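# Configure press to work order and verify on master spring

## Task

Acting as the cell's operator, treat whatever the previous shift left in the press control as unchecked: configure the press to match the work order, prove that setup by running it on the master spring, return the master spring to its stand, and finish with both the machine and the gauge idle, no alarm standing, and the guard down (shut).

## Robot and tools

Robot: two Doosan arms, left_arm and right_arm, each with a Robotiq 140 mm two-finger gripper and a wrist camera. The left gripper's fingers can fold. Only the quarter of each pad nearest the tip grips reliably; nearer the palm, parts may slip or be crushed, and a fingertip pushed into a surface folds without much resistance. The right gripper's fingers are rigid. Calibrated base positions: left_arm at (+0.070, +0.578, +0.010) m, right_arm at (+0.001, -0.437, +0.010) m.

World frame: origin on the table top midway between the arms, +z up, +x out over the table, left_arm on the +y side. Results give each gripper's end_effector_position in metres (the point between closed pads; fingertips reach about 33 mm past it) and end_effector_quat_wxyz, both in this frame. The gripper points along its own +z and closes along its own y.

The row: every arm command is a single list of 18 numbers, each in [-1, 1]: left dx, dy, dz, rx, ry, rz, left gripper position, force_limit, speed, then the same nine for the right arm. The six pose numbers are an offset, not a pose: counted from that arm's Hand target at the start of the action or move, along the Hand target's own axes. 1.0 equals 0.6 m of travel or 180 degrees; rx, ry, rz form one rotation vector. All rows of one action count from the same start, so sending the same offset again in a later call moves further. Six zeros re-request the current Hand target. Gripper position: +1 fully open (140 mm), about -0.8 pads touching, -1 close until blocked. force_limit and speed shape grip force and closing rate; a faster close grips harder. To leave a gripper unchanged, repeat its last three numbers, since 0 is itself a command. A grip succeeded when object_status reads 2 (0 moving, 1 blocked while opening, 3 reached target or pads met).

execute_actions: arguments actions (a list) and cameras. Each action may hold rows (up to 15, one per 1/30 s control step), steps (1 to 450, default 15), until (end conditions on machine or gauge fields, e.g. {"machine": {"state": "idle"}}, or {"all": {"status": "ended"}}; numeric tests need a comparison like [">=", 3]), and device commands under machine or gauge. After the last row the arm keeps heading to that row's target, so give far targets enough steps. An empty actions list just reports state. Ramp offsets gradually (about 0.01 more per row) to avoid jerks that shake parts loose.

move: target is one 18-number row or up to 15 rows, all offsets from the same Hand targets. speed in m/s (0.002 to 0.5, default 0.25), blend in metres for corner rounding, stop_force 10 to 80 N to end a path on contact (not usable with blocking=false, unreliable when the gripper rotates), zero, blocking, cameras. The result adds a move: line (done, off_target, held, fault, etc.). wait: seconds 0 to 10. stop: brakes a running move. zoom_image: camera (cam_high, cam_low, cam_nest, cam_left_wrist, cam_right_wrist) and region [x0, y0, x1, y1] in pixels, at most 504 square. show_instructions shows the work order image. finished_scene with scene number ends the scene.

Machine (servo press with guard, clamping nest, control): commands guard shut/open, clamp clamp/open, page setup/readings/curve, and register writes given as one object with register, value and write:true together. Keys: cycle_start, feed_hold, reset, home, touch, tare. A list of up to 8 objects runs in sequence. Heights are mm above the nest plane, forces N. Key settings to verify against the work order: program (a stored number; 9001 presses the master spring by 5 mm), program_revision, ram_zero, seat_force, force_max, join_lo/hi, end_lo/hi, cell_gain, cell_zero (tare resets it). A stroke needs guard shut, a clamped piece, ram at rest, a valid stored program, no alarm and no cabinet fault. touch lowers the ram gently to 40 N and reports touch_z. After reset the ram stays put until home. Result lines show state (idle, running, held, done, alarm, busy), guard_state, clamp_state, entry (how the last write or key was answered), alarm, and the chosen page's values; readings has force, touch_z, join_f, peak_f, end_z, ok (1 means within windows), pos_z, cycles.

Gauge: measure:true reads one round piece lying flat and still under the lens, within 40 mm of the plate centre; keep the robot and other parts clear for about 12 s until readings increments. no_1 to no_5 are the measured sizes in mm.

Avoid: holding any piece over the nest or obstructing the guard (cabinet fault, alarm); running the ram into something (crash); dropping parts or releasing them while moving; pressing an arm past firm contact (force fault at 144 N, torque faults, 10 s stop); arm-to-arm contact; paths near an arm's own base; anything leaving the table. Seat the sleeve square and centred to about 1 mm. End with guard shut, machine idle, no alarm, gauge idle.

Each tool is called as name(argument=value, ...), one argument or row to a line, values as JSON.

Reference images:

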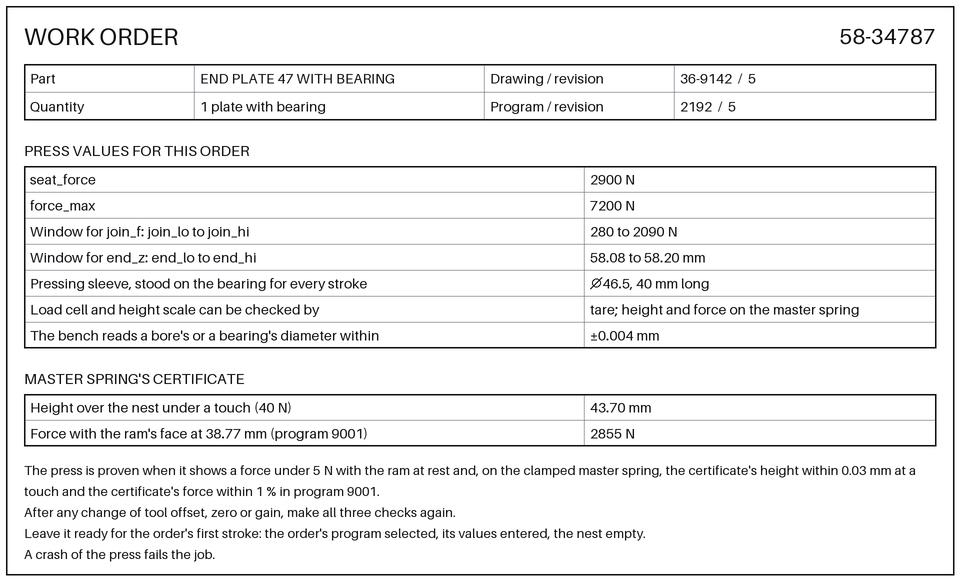

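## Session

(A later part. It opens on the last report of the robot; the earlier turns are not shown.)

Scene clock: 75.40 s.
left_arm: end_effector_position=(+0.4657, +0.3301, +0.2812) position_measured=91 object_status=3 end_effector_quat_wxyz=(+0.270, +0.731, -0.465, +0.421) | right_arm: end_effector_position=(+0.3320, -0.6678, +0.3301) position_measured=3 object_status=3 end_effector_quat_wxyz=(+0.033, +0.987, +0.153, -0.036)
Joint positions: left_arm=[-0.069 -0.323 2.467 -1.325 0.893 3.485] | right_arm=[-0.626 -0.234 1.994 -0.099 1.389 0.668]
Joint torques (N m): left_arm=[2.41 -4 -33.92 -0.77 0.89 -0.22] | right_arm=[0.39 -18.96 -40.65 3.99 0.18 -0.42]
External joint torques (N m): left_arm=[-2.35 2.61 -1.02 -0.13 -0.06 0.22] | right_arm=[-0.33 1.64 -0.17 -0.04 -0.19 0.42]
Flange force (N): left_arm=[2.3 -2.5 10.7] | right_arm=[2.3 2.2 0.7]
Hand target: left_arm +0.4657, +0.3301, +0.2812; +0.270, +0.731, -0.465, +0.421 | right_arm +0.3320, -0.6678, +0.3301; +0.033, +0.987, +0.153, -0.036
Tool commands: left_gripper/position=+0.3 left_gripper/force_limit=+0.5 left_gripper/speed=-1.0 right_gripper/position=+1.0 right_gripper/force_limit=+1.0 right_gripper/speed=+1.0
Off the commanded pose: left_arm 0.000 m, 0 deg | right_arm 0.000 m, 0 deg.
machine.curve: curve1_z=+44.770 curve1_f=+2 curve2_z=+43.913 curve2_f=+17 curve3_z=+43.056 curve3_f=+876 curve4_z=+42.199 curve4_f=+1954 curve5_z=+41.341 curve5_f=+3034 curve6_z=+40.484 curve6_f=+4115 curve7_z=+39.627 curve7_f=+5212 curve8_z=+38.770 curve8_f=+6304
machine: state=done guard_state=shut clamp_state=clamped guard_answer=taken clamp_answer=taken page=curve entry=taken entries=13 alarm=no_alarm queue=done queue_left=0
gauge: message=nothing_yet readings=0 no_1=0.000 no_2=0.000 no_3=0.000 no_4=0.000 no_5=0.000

execute_actions(
  actions=[
    {"machine":[{"page":"readings","register":"cell_gain","value":0.4763,"write":true},{"touch":true}],"steps":450,"until":{"machine":{"queue":["!=","running"]}}},
  ],
  cameras=[],
)

execute_actions(
  actions=[
    {"steps":3},
  ],
  cameras=[],
)

Scene clock: 87.00 s.
Tool commands: left_gripper/position=+0.3 left_gripper/force_limit=+0.5 left_gripper/speed=-1.0 right_gripper/position=+1.0 right_gripper/force_limit=+1.0 right_gripper/speed=+1.0
Off the commanded pose: left_arm 0.000 m, 0 deg | right_arm 0.000 m, 0 deg.
machine.readings: force=+0 touch_z=+43.667 join_f=+5930 peak_f=+6306 end_z=+38.768 ok=+0 pos_z=+156.241 cycles=+1
machine: state=done guard_state=shut clamp_state=clamped guard_answer=taken clamp_answer=taken page=readings entry=taken entries=15 alarm=no_alarm queue=done queue_left=0
gauge: message=nothing_yet readings=0 no_1=0.000 no_2=0.000 no_3=0.000 no_4=0.000 no_5=0.000

Scene clock: 87.30 s.
left_arm: end_effector_position=(+0.4657, +0.3301, +0.2812) position_measured=91 object_status=3 end_effector_quat_wxyz=(+0.270, +0.731, -0.465, +0.421) | right_arm: end_effector_position=(+0.3320, -0.6678, +0.3301) position_measured=3 object_status=3 end_effector_quat_wxyz=(+0.033, +0.987, +0.153, -0.036)
Joint positions: left_arm=[-0.069 -0.323 2.467 -1.325 0.893 3.485] | right_arm=[-0.626 -0.234 1.994 -0.099 1.389 0.668]
Joint torques (N m): left_arm=[2.54 -4.33 -33.94 -0.75 0.84 -0.24] | right_arm=[0.3 -19.04 -40.68 3.99 0.16 -0.46]
External joint torques (N m): left_arm=[-2.51 2.95 -0.96 -0.14 -0.01 0.24] | right_arm=[-0.36 2.08 -0.12 -0.05 -0.18 0.47]
Flange force (N): left_arm=[2.1 -3.0 11.6] | right_arm=[2.8 2.7 0.9]
Hand target: left_arm +0.4657, +0.3301, +0.2812; +0.270, +0.731, -0.465, +0.421 | right_arm +0.3320, -0.6678, +0.3301; +0.033, +0.987, +0.153, -0.036
Tool commands: left_gripper/position=+0.3 left_gripper/force_limit=+0.5 left_gripper/speed=-1.0 right_gripper/position=+1.0 right_gripper/force_limit=+1.0 right_gripper/speed=+1.0
Off the commanded pose: left_arm 0.000 m, 0 deg | right_arm 0.000 m, 0 deg.
machine.readings: force=+0 touch_z=+43.667 join_f=+5930 peak_f=+6306 end_z=+38.768 ok=+0 pos_z=+156.241 cycles=+1
machine: state=done guard_state=shut clamp_state=clamped guard_answer=taken clamp_answer=taken page=readings entry=taken entries=15 alarm=no_alarm queue=done queue_left=0
gauge: message=nothing_yet readings=0 no_1=0.000 no_2=0.000 no_3=0.000 no_4=0.000 no_5=0.000

execute_actions(
  actions=[
    {"machine":[{"register":"ram_zero","value":163.729,"write":true},{"register":"cell_gain","value":0.4733,"write":true},{"tare":true},{"touch":true},{"cycle_start":true}],"steps":450},
    {"steps":200,"until":{"machine":{"queue":["!=","running"]}}},
  ],
  cameras=[],
)

execute_actions(
  actions=[
    {"steps":200,"until":{"machine":{"state":["!=","running"]}}},
    {"steps":3},
  ],
  cameras=[],
)

Scene clock: 103.30 s.
External joint torques at the end of the 1st action: left_arm=[-2.52 2.45 -0.72 -0.16 -0.01 0.3] | right_arm=[-0.03 2.03 -0.04 -0.05 -0.22 0.46]
Flange force at the end of the 1st action (N): left_arm=[1.9 -1.7 11.0] | right_arm=[3.4 2.1 1.0]
Tool commands: left_gripper/position=+0.3 left_gripper/force_limit=+0.5 left_gripper/speed=-1.0 right_gripper/position=+1.0 right_gripper/force_limit=+1.0 right_gripper/speed=+1.0
Off the commanded pose: left_arm 0.000 m, 0 deg | right_arm 0.000 m, 0 deg.
machine.readings: force=+0 touch_z=+43.708 join_f=+2682 peak_f=+2847 end_z=+38.768 ok=+0 pos_z=+156.271 cycles=+2
machine: state=done guard_state=shut clamp_state=clamped guard_answer=taken clamp_answer=taken page=readings entry=taken entries=20 alarm=no_alarm queue=done queue_left=0
gauge: message=nothing_yet readings=0 no_1=0.000 no_2=0.000 no_3=0.000 no_4=0.000 no_5=0.000

Scene clock: 103.63 s.
left_arm: end_effector_position=(+0.4657, +0.3301, +0.2812) position_measured=91 object_status=3 end_effector_quat_wxyz=(+0.270, +0.731, -0.465, +0.421) | right_arm: end_effector_position=(+0.3320, -0.6678, +0.3301) position_measured=3 object_status=3 end_effector_quat_wxyz=(+0.033, +0.987, +0.153, -0.036)
Joint positions: left_arm=[-0.069 -0.323 2.467 -1.325 0.893 3.485] | right_arm=[-0.626 -0.234 1.994 -0.099 1.389 0.668]
Joint torques (N m): left_arm=[2.36 -3.98 -33.77 -0.79 0.82 -0.18] | right_arm=[0.34 -19.2 -40.66 3.97 0.2 -0.5]
External joint torques (N m): left_arm=[-2.44 2.67 -1.2 -0.11 0.02 0.18] | right_arm=[-0.29 2.13 -0.14 -0.01 -0.21 0.51]
External joint torques at the end of the 1st action: left_arm=[-2.3 2.55 -1.01 -0.14 0.01 0.2] | right_arm=[-0.14 2.21 0.09 -0.06 -0.19 0.47]
Flange force (N): left_arm=[2.7 -2.7 10.7] | right_arm=[3.2 2.6 0.9]
Flange force at the end of the 1st action (N): left_arm=[2.3 -2.5 10.3] | right_arm=[3.3 2.3 1.2]
Hand target: left_arm +0.4657, +0.3301, +0.2812; +0.270, +0.731, -0.465, +0.421 | right_arm +0.3320, -0.6678, +0.3301; +0.033, +0.987, +0.153, -0.036
Tool commands: left_gripper/position=+0.3 left_gripper/force_limit=+0.5 left_gripper/speed=-1.0 right_gripper/position=+1.0 right_gripper/force_limit=+1.0 right_gripper/speed=+1.0
Off the commanded pose: left_arm 0.000 m, 0 deg | right_arm 0.000 m, 0 deg.
machine.readings: force=+0 touch_z=+43.708 join_f=+2682 peak_f=+2847 end_z=+38.768 ok=+0 pos_z=+156.271 cycles=+2
machine: state=done guard_state=shut clamp_state=clamped guard_answer=taken clamp_answer=taken page=readings entry=taken entries=20 alarm=no_alarm queue=done queue_left=0
gauge: message=nothing_yet readings=0 no_1=0.000 no_2=0.000 no_3=0.000 no_4=0.000 no_5=0.000

execute_actions(
  actions=[
    {"machine":[{"guard":"open","clamp":"open","register":"program","value":2192,"write":true,"page":"setup"}],"steps":75},
  ],
  cameras=["cam_nest"],
)

move(
  target=[
    [0.120,0.029,0.3905,0,0,0,0.3,0.5,-1,0,0,0,0,0,0,1,1,1],
    [0.120,0.029,0.5985,0,0,0,0.3,0.5,-1,0,0,0,0,0,0,1,1,1],
  ],
  speed=[0.2,0.1],
  blend=0.02,
  cameras=["cam_nest","cam_low","cam_left_wrist"],
)

Scene clock: 106.97 s.
Tool commands: left_gripper/position=+0.3 left_gripper/force_limit=+0.5 left_gripper/speed=-1.0 right_gripper/position=+1.0 right_gripper/force_limit=+1.0 right_gripper/speed=+1.0
Off the commanded pose: left_arm 0.000 m, 0 deg | right_arm 0.000 m, 0 deg.
machine.setup: program=+2192 ram_zero=+163.729 seat_force=+2900 force_max=+7200 join_lo=+280 join_hi=+2090 end_lo=+58.080 end_hi=+58.200 cell_gain=+0.473 cell_zero=-99 program_revision=+5 program_top=+58.200 stored1_number=+2192 stored1_revision=+5 stored2_number=+4839 stored2_revision=+2 stored3_number=+3239 stored3_revision=+6 stored4_number=+6660 stored4_revision=+3 stored5_number=+9001 stored5_revision=+1
machine: state=idle guard_state=open clamp_state=open guard_answer=taken clamp_answer=taken page=setup entry=taken entries=21 alarm=no_alarm queue=done queue_left=0
gauge: message=nothing_yet readings=0 no_1=0.000 no_2=0.000 no_3=0.000 no_4=0.000 no_5=0.000
Images, in order: cam_nest.

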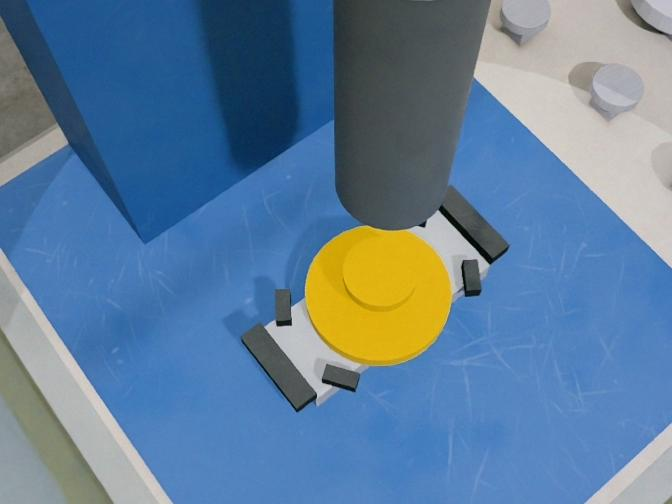

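Scene clock: 109.80 s.
left_arm: end_effector_position=(+0.5961, +0.0080, +0.1643) position_measured=91 object_status=3 end_effector_quat_wxyz=(+0.270, +0.731, -0.465, +0.421) | right_arm: end_effector_position=(+0.3320, -0.6678, +0.3301) position_measured=3 object_status=3 end_effector_quat_wxyz=(+0.033, +0.987, +0.153, -0.036)
Joint positions: left_arm=[-0.71 0.252 2.204 -2.271 0.478 4.116] | right_arm=[-0.626 -0.234 1.994 -0.099 1.389 0.668]
Joint torques (N m): left_arm=[2.52 -56.25 -25.85 -2.26 2.07 -0.28] | right_arm=[0.27 -18.75 -40.76 3.97 0.17 -0.5]
External joint torques (N m): left_arm=[-2.49 3.1 -0.85 -0.16 -0.04 0.28] | right_arm=[-0.2 1.75 -0.01 -0.01 -0.19 0.5]
Flange force (N): left_arm=[-1.5 3.0 8.9] | right_arm=[2.8 1.9 0.9]
Hand target: left_arm +0.5961, +0.0080, +0.1643; +0.270, +0.731, -0.465, +0.421 | right_arm +0.3320, -0.6678, +0.3301; +0.033, +0.987, +0.153, -0.036
Off the commanded pose: left_arm 0.000 m, 0 deg | right_arm 0.000 m, 0 deg.
machine.setup: program=+2192 ram_zero=+163.729 seat_force=+2900 force_max=+7200 join_lo=+280 join_hi=+2090 end_lo=+58.080 end_hi=+58.200 cell_gain=+0.473 cell_zero=-99 program_revision=+5 program_top=+58.200 stored1_number=+2192 stored1_revision=+5 stored2_number=+4839 stored2_revision=+2 stored3_number=+3239 stored3_revision=+6 stored4_number=+6660 stored4_revision=+3 stored5_number=+9001 stored5_revision=+1
machine: state=idle guard_state=open clamp_state=open guard_answer=taken clamp_answer=taken page=setup entry=taken entries=21 alarm=no_alarm queue=done queue_left=0
gauge: message=nothing_yet readings=0 no_1=0.000 no_2=0.000 no_3=0.000 no_4=0.000 no_5=0.000
move: done
camera_calibration:
cam_left_wrist: T_world_to_cam=[[-0.907474, -0.420109, 0.000648622, 0.553664], [-0.320352, 0.690988, -0.648004, 0.291993], [0.271784, -0.588255, -0.761636, 0.110264], [0, 0, 0, 1]]
Images, in order: cam_low, cam_nest, cam_left_wrist.

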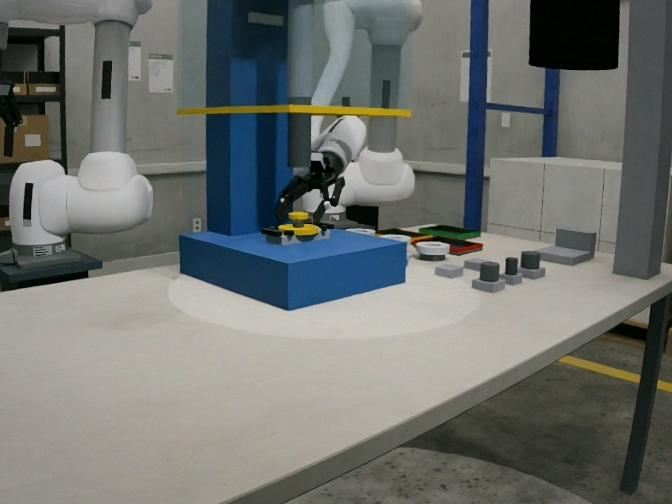

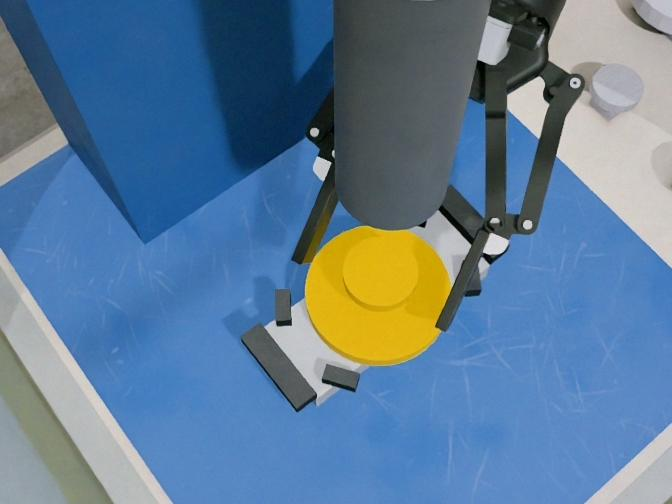

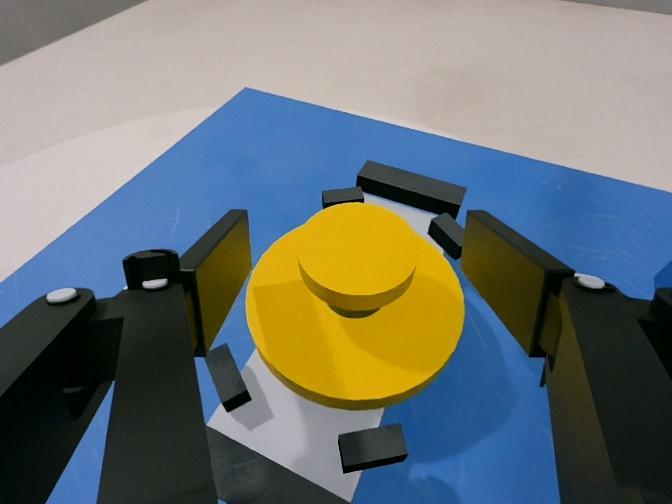

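execute_actions(
  actions=[
    {"rows":[[0,0,0,0,0,0,-1,0.5,-1,0,0,0,0,0,0,1,1,1]],"steps":85},
  ],
  cameras=[],
)

execute_actions(
  actions=[
    {"steps":15},
  ],
  cameras=["cam_nest","cam_left_wrist"],
)

Scene clock: 113.50 s.
Off the commanded pose: left_arm 0.000 m, 0 deg | right_arm 0.000 m, 0 deg.
machine.setup: program=+2192 ram_zero=+163.729 seat_force=+2900 force_max=+7200 join_lo=+280 join_hi=+2090 end_lo=+58.080 end_hi=+58.200 cell_gain=+0.473 cell_zero=-99 program_revision=+5 program_top=+58.200 stored1_number=+2192 stored1_revision=+5 stored2_number=+4839 stored2_revision=+2 stored3_number=+3239 stored3_revision=+6 stored4_number=+6660 stored4_revision=+3 stored5_number=+9001 stored5_revision=+1
machine: state=idle guard_state=open clamp_state=open guard_answer=taken clamp_answer=taken page=setup entry=taken entries=21 alarm=no_alarm queue=done queue_left=0
gauge: message=nothing_yet readings=0 no_1=0.000 no_2=0.000 no_3=0.000 no_4=0.000 no_5=0.000

Scene clock: 114.20 s.
left_arm: end_effector_position=(+0.5961, +0.0080, +0.1643) position_measured=163 object_status=2 end_effector_quat_wxyz=(+0.270, +0.731, -0.465, +0.421) | right_arm: end_effector_position=(+0.3320, -0.6678, +0.3301) position_measured=3 object_status=3 end_effector_quat_wxyz=(+0.033, +0.987, +0.153, -0.036)
Joint positions: left_arm=[-0.71 0.252 2.204 -2.271 0.478 4.116] | right_arm=[-0.626 -0.234 1.994 -0.099 1.389 0.668]
Joint torques (N m): left_arm=[-0.33 -51.34 -25.73 -1.98 1.82 -0.27] | right_arm=[0.24 -19.03 -40.92 3.94 0.19 -0.46]
External joint torques (N m): left_arm=[0.35 -1.82 -1 -0.45 0.23 0.27] | right_arm=[-0.3 2.2 0.12 0.01 -0.21 0.46]
Flange force (N): left_arm=[0.3 1.4 -0.9] | right_arm=[2.9 2.5 1.3]
Hand target: left_arm +0.5961, +0.0080, +0.1643; +0.270, +0.731, -0.465, +0.421 | right_arm +0.3320, -0.6678, +0.3301; +0.033, +0.987, +0.153, -0.036
Tool commands: left_gripper/position=-1.0 left_gripper/force_limit=+0.5 left_gripper/speed=-1.0 right_gripper/position=+1.0 right_gripper/force_limit=+1.0 right_gripper/speed=+1.0
Off the commanded pose: left_arm 0.000 m, 0 deg | right_arm 0.000 m, 0 deg.
machine.setup: program=+2192 ram_zero=+163.729 seat_force=+2900 force_max=+7200 join_lo=+280 join_hi=+2090 end_lo=+58.080 end_hi=+58.200 cell_gain=+0.473 cell_zero=-99 program_revision=+5 program_top=+58.200 stored1_number=+2192 stored1_revision=+5 stored2_number=+4839 stored2_revision=+2 stored3_number=+3239 stored3_revision=+6 stored4_number=+6660 stored4_revision=+3 stored5_number=+9001 stored5_revision=+1
machine: state=idle guard_state=open clamp_state=open guard_answer=taken clamp_answer=taken page=setup entry=taken entries=21 alarm=no_alarm queue=done queue_left=0
gauge: message=nothing_yet readings=0 no_1=0.000 no_2=0.000 no_3=0.000 no_4=0.000 no_5=0.000
camera_calibration:
cam_left_wrist: T_world_to_cam=[[-0.907476, -0.420104, 0.000666791, 0.553659], [-0.320369, 0.691006, -0.647978, 0.291985], [0.271757, -0.588237, -0.761659, 0.11025], [0, 0, 0, 1]]
Images, in order: cam_nest, cam_left_wrist.

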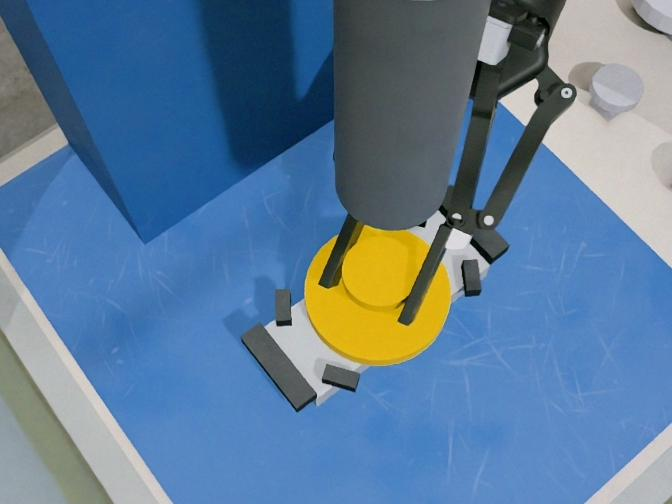

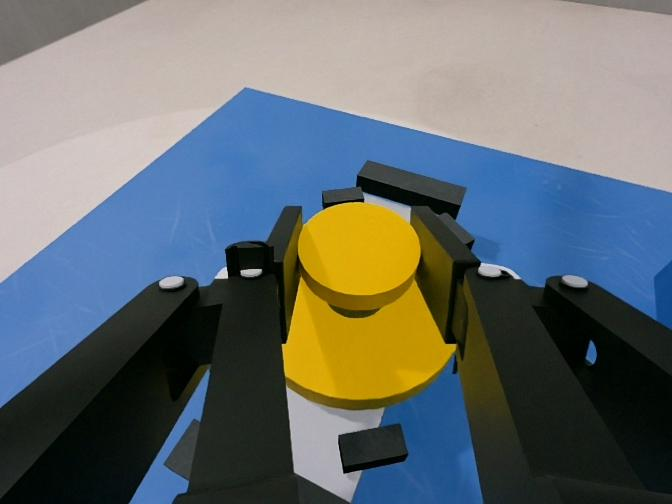

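move(
  target=[
    [0.0794,0,-0.0458,0,0,0,-1,0.5,-1,0,0,0,0,0,0,1,1,1],
    [-0.0987,-0.0093,-0.558,0,0,0,-1,0.5,-1,0,0,0,0,0,0,1,1,1],
    [-0.3212,-0.6438,-0.4333,0,0,0,-1,0.5,-1,0,0,0,0,0,0,1,1,1],
  ],
  speed=[0.1,0.2,0.22],
  blend=[0.015,0.04,0],
  cameras=["cam_high","cam_low","cam_left_wrist"],
)

zoom_image(
  camera="cam_high",
  region=[470, 200, 570, 300],
)

zoom_image(
  camera="cam_low",
  region=[440, 190, 540, 270],
)

Scene clock: 118.93 s.
left_arm: end_effector_position=(+0.8105, +0.4624, +0.1261) position_measured=163 object_status=2 end_effector_quat_wxyz=(+0.270, +0.731, -0.465, +0.421) | right_arm: end_effector_position=(+0.3320, -0.6678, +0.3301) position_measured=3 object_status=3 end_effector_quat_wxyz=(+0.033, +0.987, +0.153, -0.036)
Joint positions: left_arm=[0.185 0.458 1.981 -1.388 1.02 3.885] | right_arm=[-0.626 -0.234 1.994 -0.099 1.389 0.668]
Joint torques (N m): left_arm=[2.65 -80.31 -27.81 -2.29 3.2 -0.13] | right_arm=[0.45 -18.85 -40.74 3.96 0.18 -0.47]
External joint torques (N m): left_arm=[-2.72 8.5 2.82 1.26 -1.52 0.13] | right_arm=[-0.48 2.04 -0.04 0 -0.2 0.48]
Flange force (N): left_arm=[-7.8 -3.1 10.4] | right_arm=[2.5 2.8 1.0]
Hand target: left_arm +0.8105, +0.4624, +0.1260; +0.270, +0.731, -0.465, +0.421 | right_arm +0.3320, -0.6678, +0.3301; +0.033, +0.987, +0.153, -0.036
Off the commanded pose: left_arm 0.000 m, 0 deg | right_arm 0.000 m, 0 deg.
machine.setup: program=+2192 ram_zero=+163.729 seat_force=+2900 force_max=+7200 join_lo=+280 join_hi=+2090 end_lo=+58.080 end_hi=+58.200 cell_gain=+0.473 cell_zero=-99 program_revision=+5 program_top=+58.200 stored1_number=+2192 stored1_revision=+5 stored2_number=+4839 stored2_revision=+2 stored3_number=+3239 stored3_revision=+6 stored4_number=+6660 stored4_revision=+3 stored5_number=+9001 stored5_revision=+1
machine: state=idle guard_state=open clamp_state=open guard_answer=taken clamp_answer=taken page=setup entry=taken entries=21 alarm=no_alarm queue=done queue_left=0
gauge: message=nothing_yet readings=0 no_1=0.000 no_2=0.000 no_3=0.000 no_4=0.000 no_5=0.000
move: done
camera_calibration:
cam_left_wrist: T_world_to_cam=[[-0.907494, -0.420065, 0.00060406, 0.939153], [-0.320291, 0.691015, -0.648006, 0.0218871], [0.271787, -0.588255, -0.761635, 0.290214], [0, 0, 0, 1]]
Images, in order: cam_high, cam_low, cam_left_wrist.

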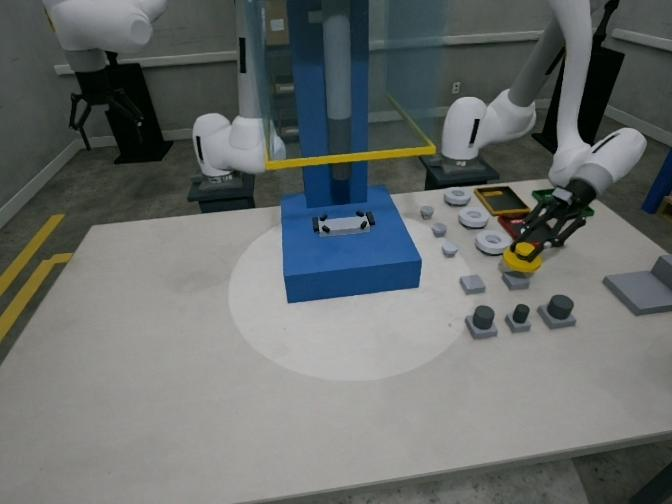

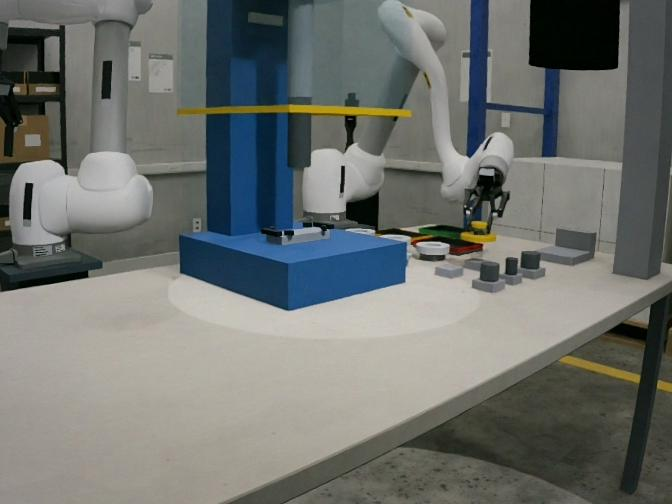

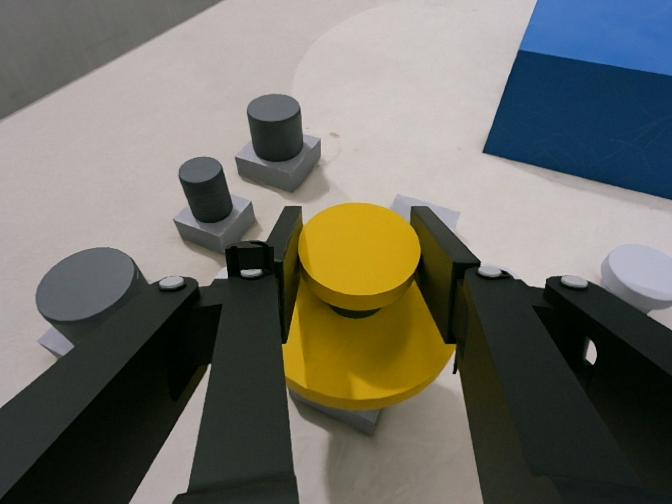

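Scaled by 5.040.

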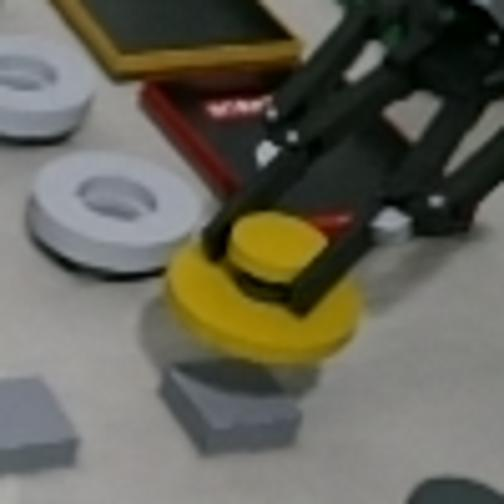

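Scaled by 5.040.

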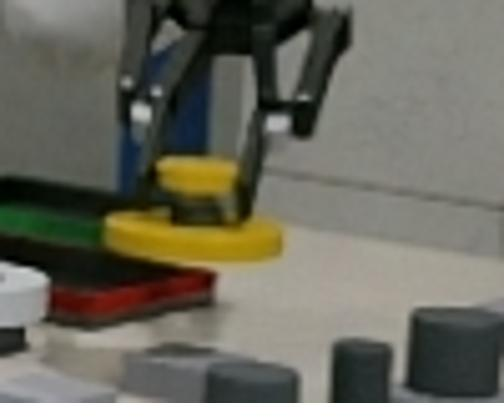

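execute_actions(
  actions=[
    {"machine":{"guard":"shut"},"steps":1},
  ],
  cameras=[],
)

move(
  target=[-0.0707,0,0.0408,0,0,0,-1,0.5,-1,0,0,0,0,0,0,1,1,1],
  speed=0.12,
  cameras=[],
)

move(
  target=[-0.0217,0,0.0125,0,0,0,-1,0.5,-1,0,0,0,0,0,0,1,1,1],
  speed=0.012,
  stop_force=12,
  cameras=["cam_high","cam_low","cam_left_wrist"],
)

zoom_image(
  camera="cam_low",
  region=[440, 200, 540, 280],
)

zoom_image(
  camera="cam_high",
  region=[470, 220, 570, 310],
)

Scene clock: 119.60 s.
Tool commands: left_gripper/position=-1.0 left_gripper/force_limit=+0.5 left_gripper/speed=-1.0 right_gripper/position=+1.0 right_gripper/force_limit=+1.0 right_gripper/speed=+1.0
Off the commanded pose: left_arm 0.000 m, 0 deg | right_arm 0.000 m, 0 deg.
machine.setup: program=+2192 ram_zero=+163.729 seat_force=+2900 force_max=+7200 join_lo=+280 join_hi=+2090 end_lo=+58.080 end_hi=+58.200 cell_gain=+0.473 cell_zero=-99 program_revision=+5 program_top=+58.200 stored1_number=+2192 stored1_revision=+5 stored2_number=+4839 stored2_revision=+2 stored3_number=+3239 stored3_revision=+6 stored4_number=+6660 stored4_revision=+3 stored5_number=+9001 stored5_revision=+1
machine: state=idle guard_state=between clamp_state=open guard_answer=taken clamp_answer=taken page=setup entry=taken entries=21 alarm=no_alarm queue=running queue_left=0
gauge: message=nothing_yet readings=0 no_1=0.000 no_2=0.000 no_3=0.000 no_4=0.000 no_5=0.000

Scene clock: 120.33 s.
Off the commanded pose: left_arm 0.000 m, 0 deg | right_arm 0.000 m, 0 deg.
machine.setup: program=+2192 ram_zero=+163.729 seat_force=+2900 force_max=+7200 join_lo=+280 join_hi=+2090 end_lo=+58.080 end_hi=+58.200 cell_gain=+0.473 cell_zero=-99 program_revision=+5 program_top=+58.200 stored1_number=+2192 stored1_revision=+5 stored2_number=+4839 stored2_revision=+2 stored3_number=+3239 stored3_revision=+6 stored4_number=+6660 stored4_revision=+3 stored5_number=+9001 stored5_revision=+1
machine: state=idle guard_state=between clamp_state=open guard_answer=taken clamp_answer=taken page=setup entry=taken entries=21 alarm=no_alarm queue=running queue_left=0
gauge: message=nothing_yet readings=0 no_1=0.000 no_2=0.000 no_3=0.000 no_4=0.000 no_5=0.000
move: done

Scene clock: 121.80 s.
left_arm: end_effector_position=(+0.8104, +0.4623, +0.0663) position_measured=163 object_status=2 end_effector_quat_wxyz=(+0.270, +0.731, -0.465, +0.421) | right_arm: end_effector_position=(+0.3320, -0.6678, +0.3301) position_measured=3 object_status=3 end_effector_quat_wxyz=(+0.033, +0.987, +0.153, -0.036)
Joint positions: left_arm=[0.185 0.542 2 -1.452 1.004 4.005] | right_arm=[-0.626 -0.234 1.994 -0.099 1.389 0.668]
Joint torques (N m): left_arm=[2.23 -71.29 -19.5 -0.37 -1.51 -0.25] | right_arm=[-0.07 -19.23 -40.71 4 0.19 -0.39]
External joint torques (N m): left_arm=[-2.02 -4.68 -1.8 -0.68 3.39 0.25] | right_arm=[0.06 2.45 -0.06 -0.05 -0.21 0.4]
Flange force (N): left_arm=[6.1 1.6 -2.7] | right_arm=[3.9 2.6 1.0]
Hand target: left_arm +0.8104, +0.4623, +0.0663; +0.270, +0.731, -0.465, +0.421 (not the last commanded pose) | right_arm +0.3320, -0.6678, +0.3301; +0.033, +0.987, +0.153, -0.036
Off the commanded pose: left_arm 0.004 m, 0 deg | right_arm 0.000 m, 0 deg.
machine.setup: program=+2192 ram_zero=+163.729 seat_force=+2900 force_max=+7200 join_lo=+280 join_hi=+2090 end_lo=+58.080 end_hi=+58.200 cell_gain=+0.473 cell_zero=-99 program_revision=+5 program_top=+58.200 stored1_number=+2192 stored1_revision=+5 stored2_number=+4839 stored2_revision=+2 stored3_number=+3239 stored3_revision=+6 stored4_number=+6660 stored4_revision=+3 stored5_number=+9001 stored5_revision=+1
machine: state=idle guard_state=shut clamp_state=open guard_answer=taken clamp_answer=taken page=setup entry=taken entries=21 alarm=no_alarm queue=done queue_left=0
gauge: message=nothing_yet readings=0 no_1=0.000 no_2=0.000 no_3=0.000 no_4=0.000 no_5=0.000
move: contact (left_arm)
camera_calibration:
cam_left_wrist: T_world_to_cam=[[-0.907445, -0.42017, 0.000536663, 0.939119], [-0.320289, 0.690903, -0.648126, -0.0167594], [0.271952, -0.588311, -0.761533, 0.244538], [0, 0, 0, 1]]
Images, in order: cam_high, cam_low, cam_left_wrist.

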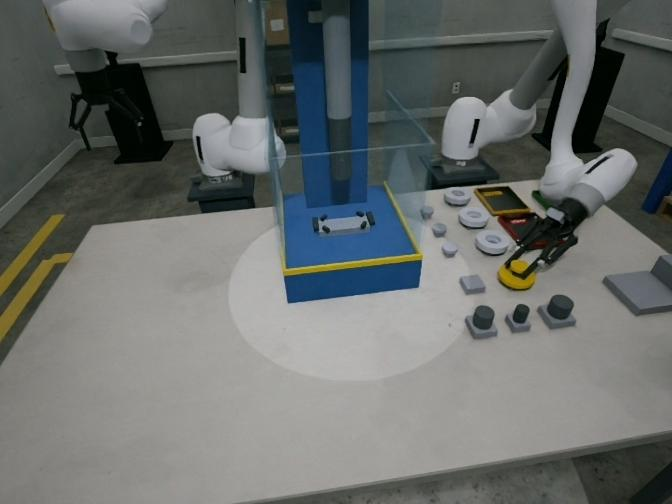

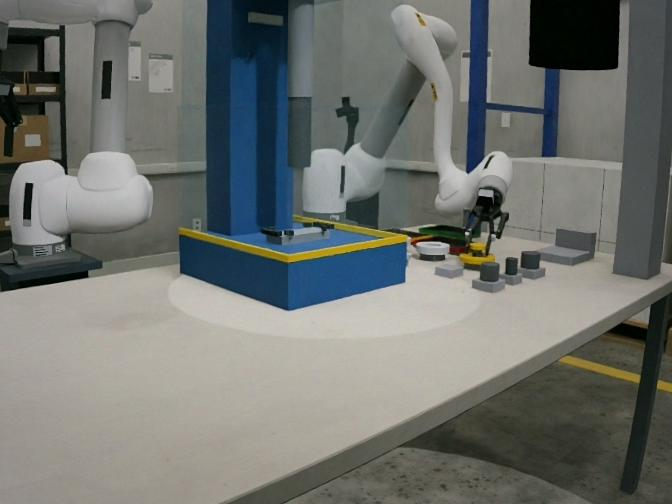

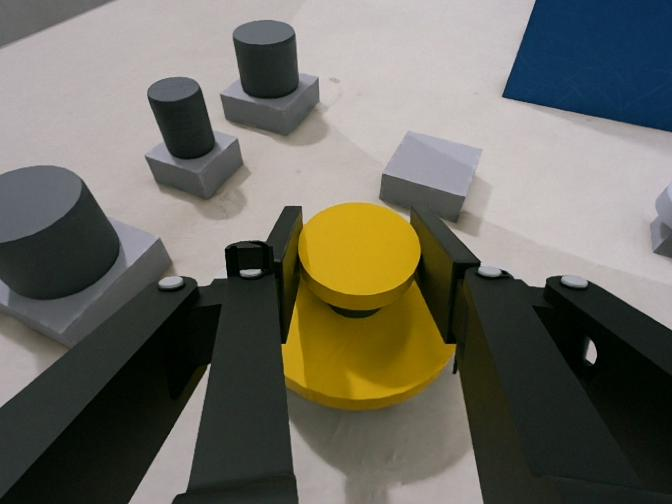

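Scaled by 5.040.

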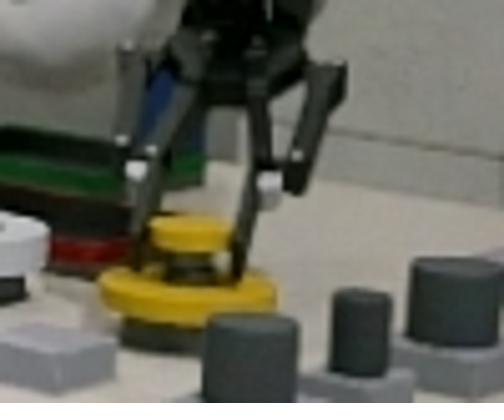

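Scaled by 5.040.

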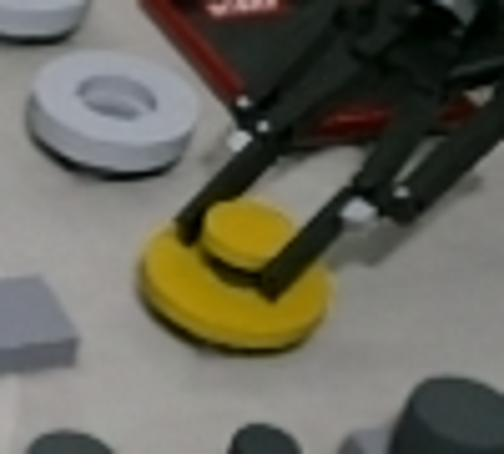

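Seated. Release and retreat.

execute_actions(
  actions=[
    {"rows":[[0,0,0,0,0,0,0.3,0.5,-1,0,0,0,0,0,0,1,1,1]],"steps":60},
  ],
  cameras=[],
)

move(
  target=[0.02,0,-0.22,0,0,0,0.3,0.5,-1,0,0,0,0,0,0,1,1,1],
  speed=0.2,
  cameras=["cam_high","cam_low","cam_left_wrist"],
)

zoom_image(
  camera="cam_low",
  region=[440, 200, 540, 280],
)

Scene clock: 124.37 s.
Off the commanded pose: left_arm 0.000 m, 0 deg | right_arm 0.000 m, 0 deg.
machine.setup: program=+2192 ram_zero=+163.729 seat_force=+2900 force_max=+7200 join_lo=+280 join_hi=+2090 end_lo=+58.080 end_hi=+58.200 cell_gain=+0.473 cell_zero=-99 program_revision=+5 program_top=+58.200 stored1_number=+2192 stored1_revision=+5 stored2_number=+4839 stored2_revision=+2 stored3_number=+3239 stored3_revision=+6 stored4_number=+6660 stored4_revision=+3 stored5_number=+9001 stored5_revision=+1
machine: state=idle guard_state=shut clamp_state=open guard_answer=taken clamp_answer=taken page=setup entry=taken entries=21 alarm=no_alarm queue=done queue_left=0
gauge: message=nothing_yet readings=0 no_1=0.000 no_2=0.000 no_3=0.000 no_4=0.000 no_5=0.000

Scene clock: 125.37 s.
left_arm: end_effector_position=(+0.7649, +0.5606, +0.1426) position_measured=91 object_status=3 end_effector_quat_wxyz=(+0.270, +0.731, -0.465, +0.421) | right_arm: end_effector_position=(+0.3320, -0.6678, +0.3301) position_measured=3 object_status=3 end_effector_quat_wxyz=(+0.033, +0.987, +0.153, -0.036)
Joint positions: left_arm=[0.355 0.421 1.999 -1.264 1.132 3.895] | right_arm=[-0.626 -0.234 1.994 -0.099 1.389 0.668]
Joint torques (N m): left_arm=[2.36 -71.82 -24.41 -0.58 1.76 -0.24] | right_arm=[0.14 -19.05 -40.79 3.96 0.18 -0.44]
External joint torques (N m): left_arm=[-2.29 3.04 -1.08 -0.16 -0.07 0.23] | right_arm=[-0.17 2.11 0.04 -0.02 -0.2 0.44]
Flange force (N): left_arm=[-1.6 -5.1 5.5] | right_arm=[3.1 2.4 1.1]
Hand target: left_arm +0.7649, +0.5606, +0.1427; +0.270, +0.731, -0.465, +0.421 | right_arm +0.3320, -0.6678, +0.3301; +0.033, +0.987, +0.153, -0.036
Off the commanded pose: left_arm 0.000 m, 0 deg | right_arm 0.000 m, 0 deg.
machine.setup: program=+2192 ram_zero=+163.729 seat_force=+2900 force_max=+7200 join_lo=+280 join_hi=+2090 end_lo=+58.080 end_hi=+58.200 cell_gain=+0.473 cell_zero=-99 program_revision=+5 program_top=+58.200 stored1_number=+2192 stored1_revision=+5 stored2_number=+4839 stored2_revision=+2 stored3_number=+3239 stored3_revision=+6 stored4_number=+6660 stored4_revision=+3 stored5_number=+9001 stored5_revision=+1
machine: state=idle guard_state=shut clamp_state=open guard_answer=taken clamp_answer=taken page=setup entry=taken entries=21 alarm=no_alarm queue=done queue_left=0
gauge: message=nothing_yet readings=0 no_1=0.000 no_2=0.000 no_3=0.000 no_4=0.000 no_5=0.000
move: done
camera_calibration:
cam_left_wrist: T_world_to_cam=[[-0.907459, -0.420141, 0.000553622, 0.939046], [-0.320277, 0.690909, -0.648126, -0.0498111], [0.271922, -0.588325, -0.761533, 0.372911], [0, 0, 0, 1]]
Images, in order: cam_high, cam_low, cam_left_wrist.

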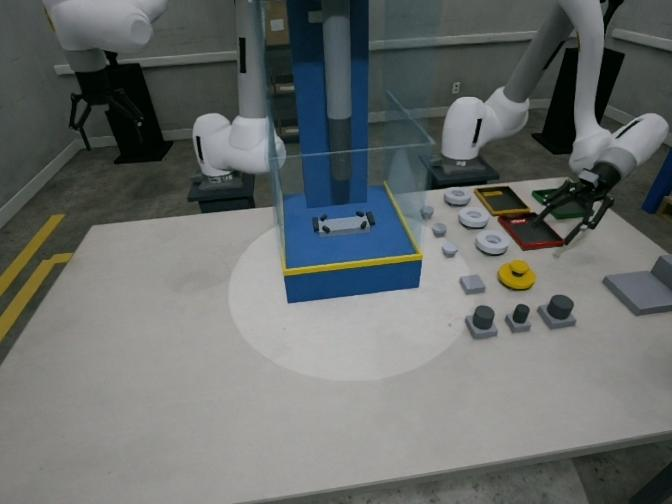

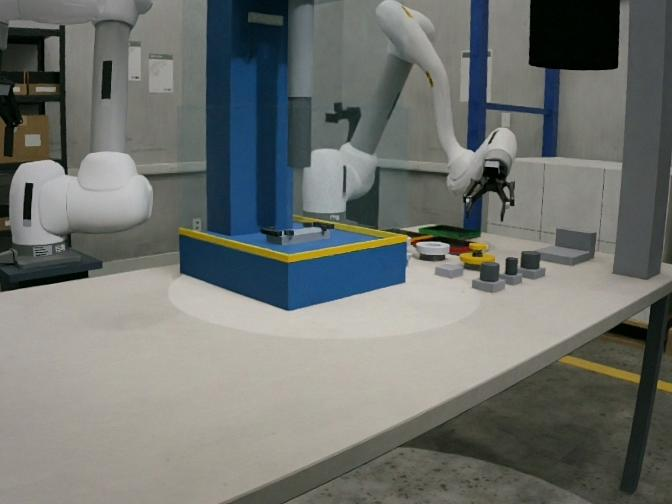

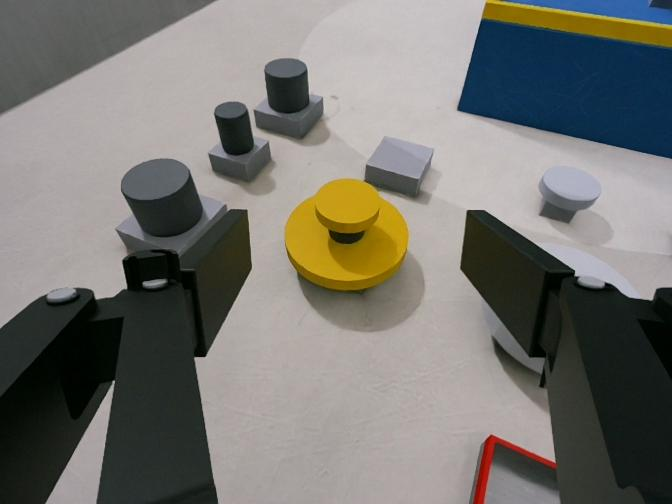

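Scaled by 5.040.

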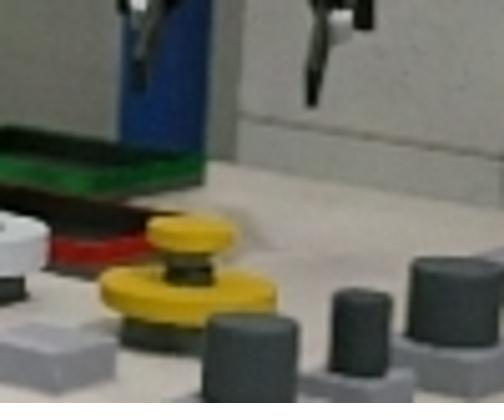

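finished_scene(
  scene=2,
)

The scene is finished: the task was done.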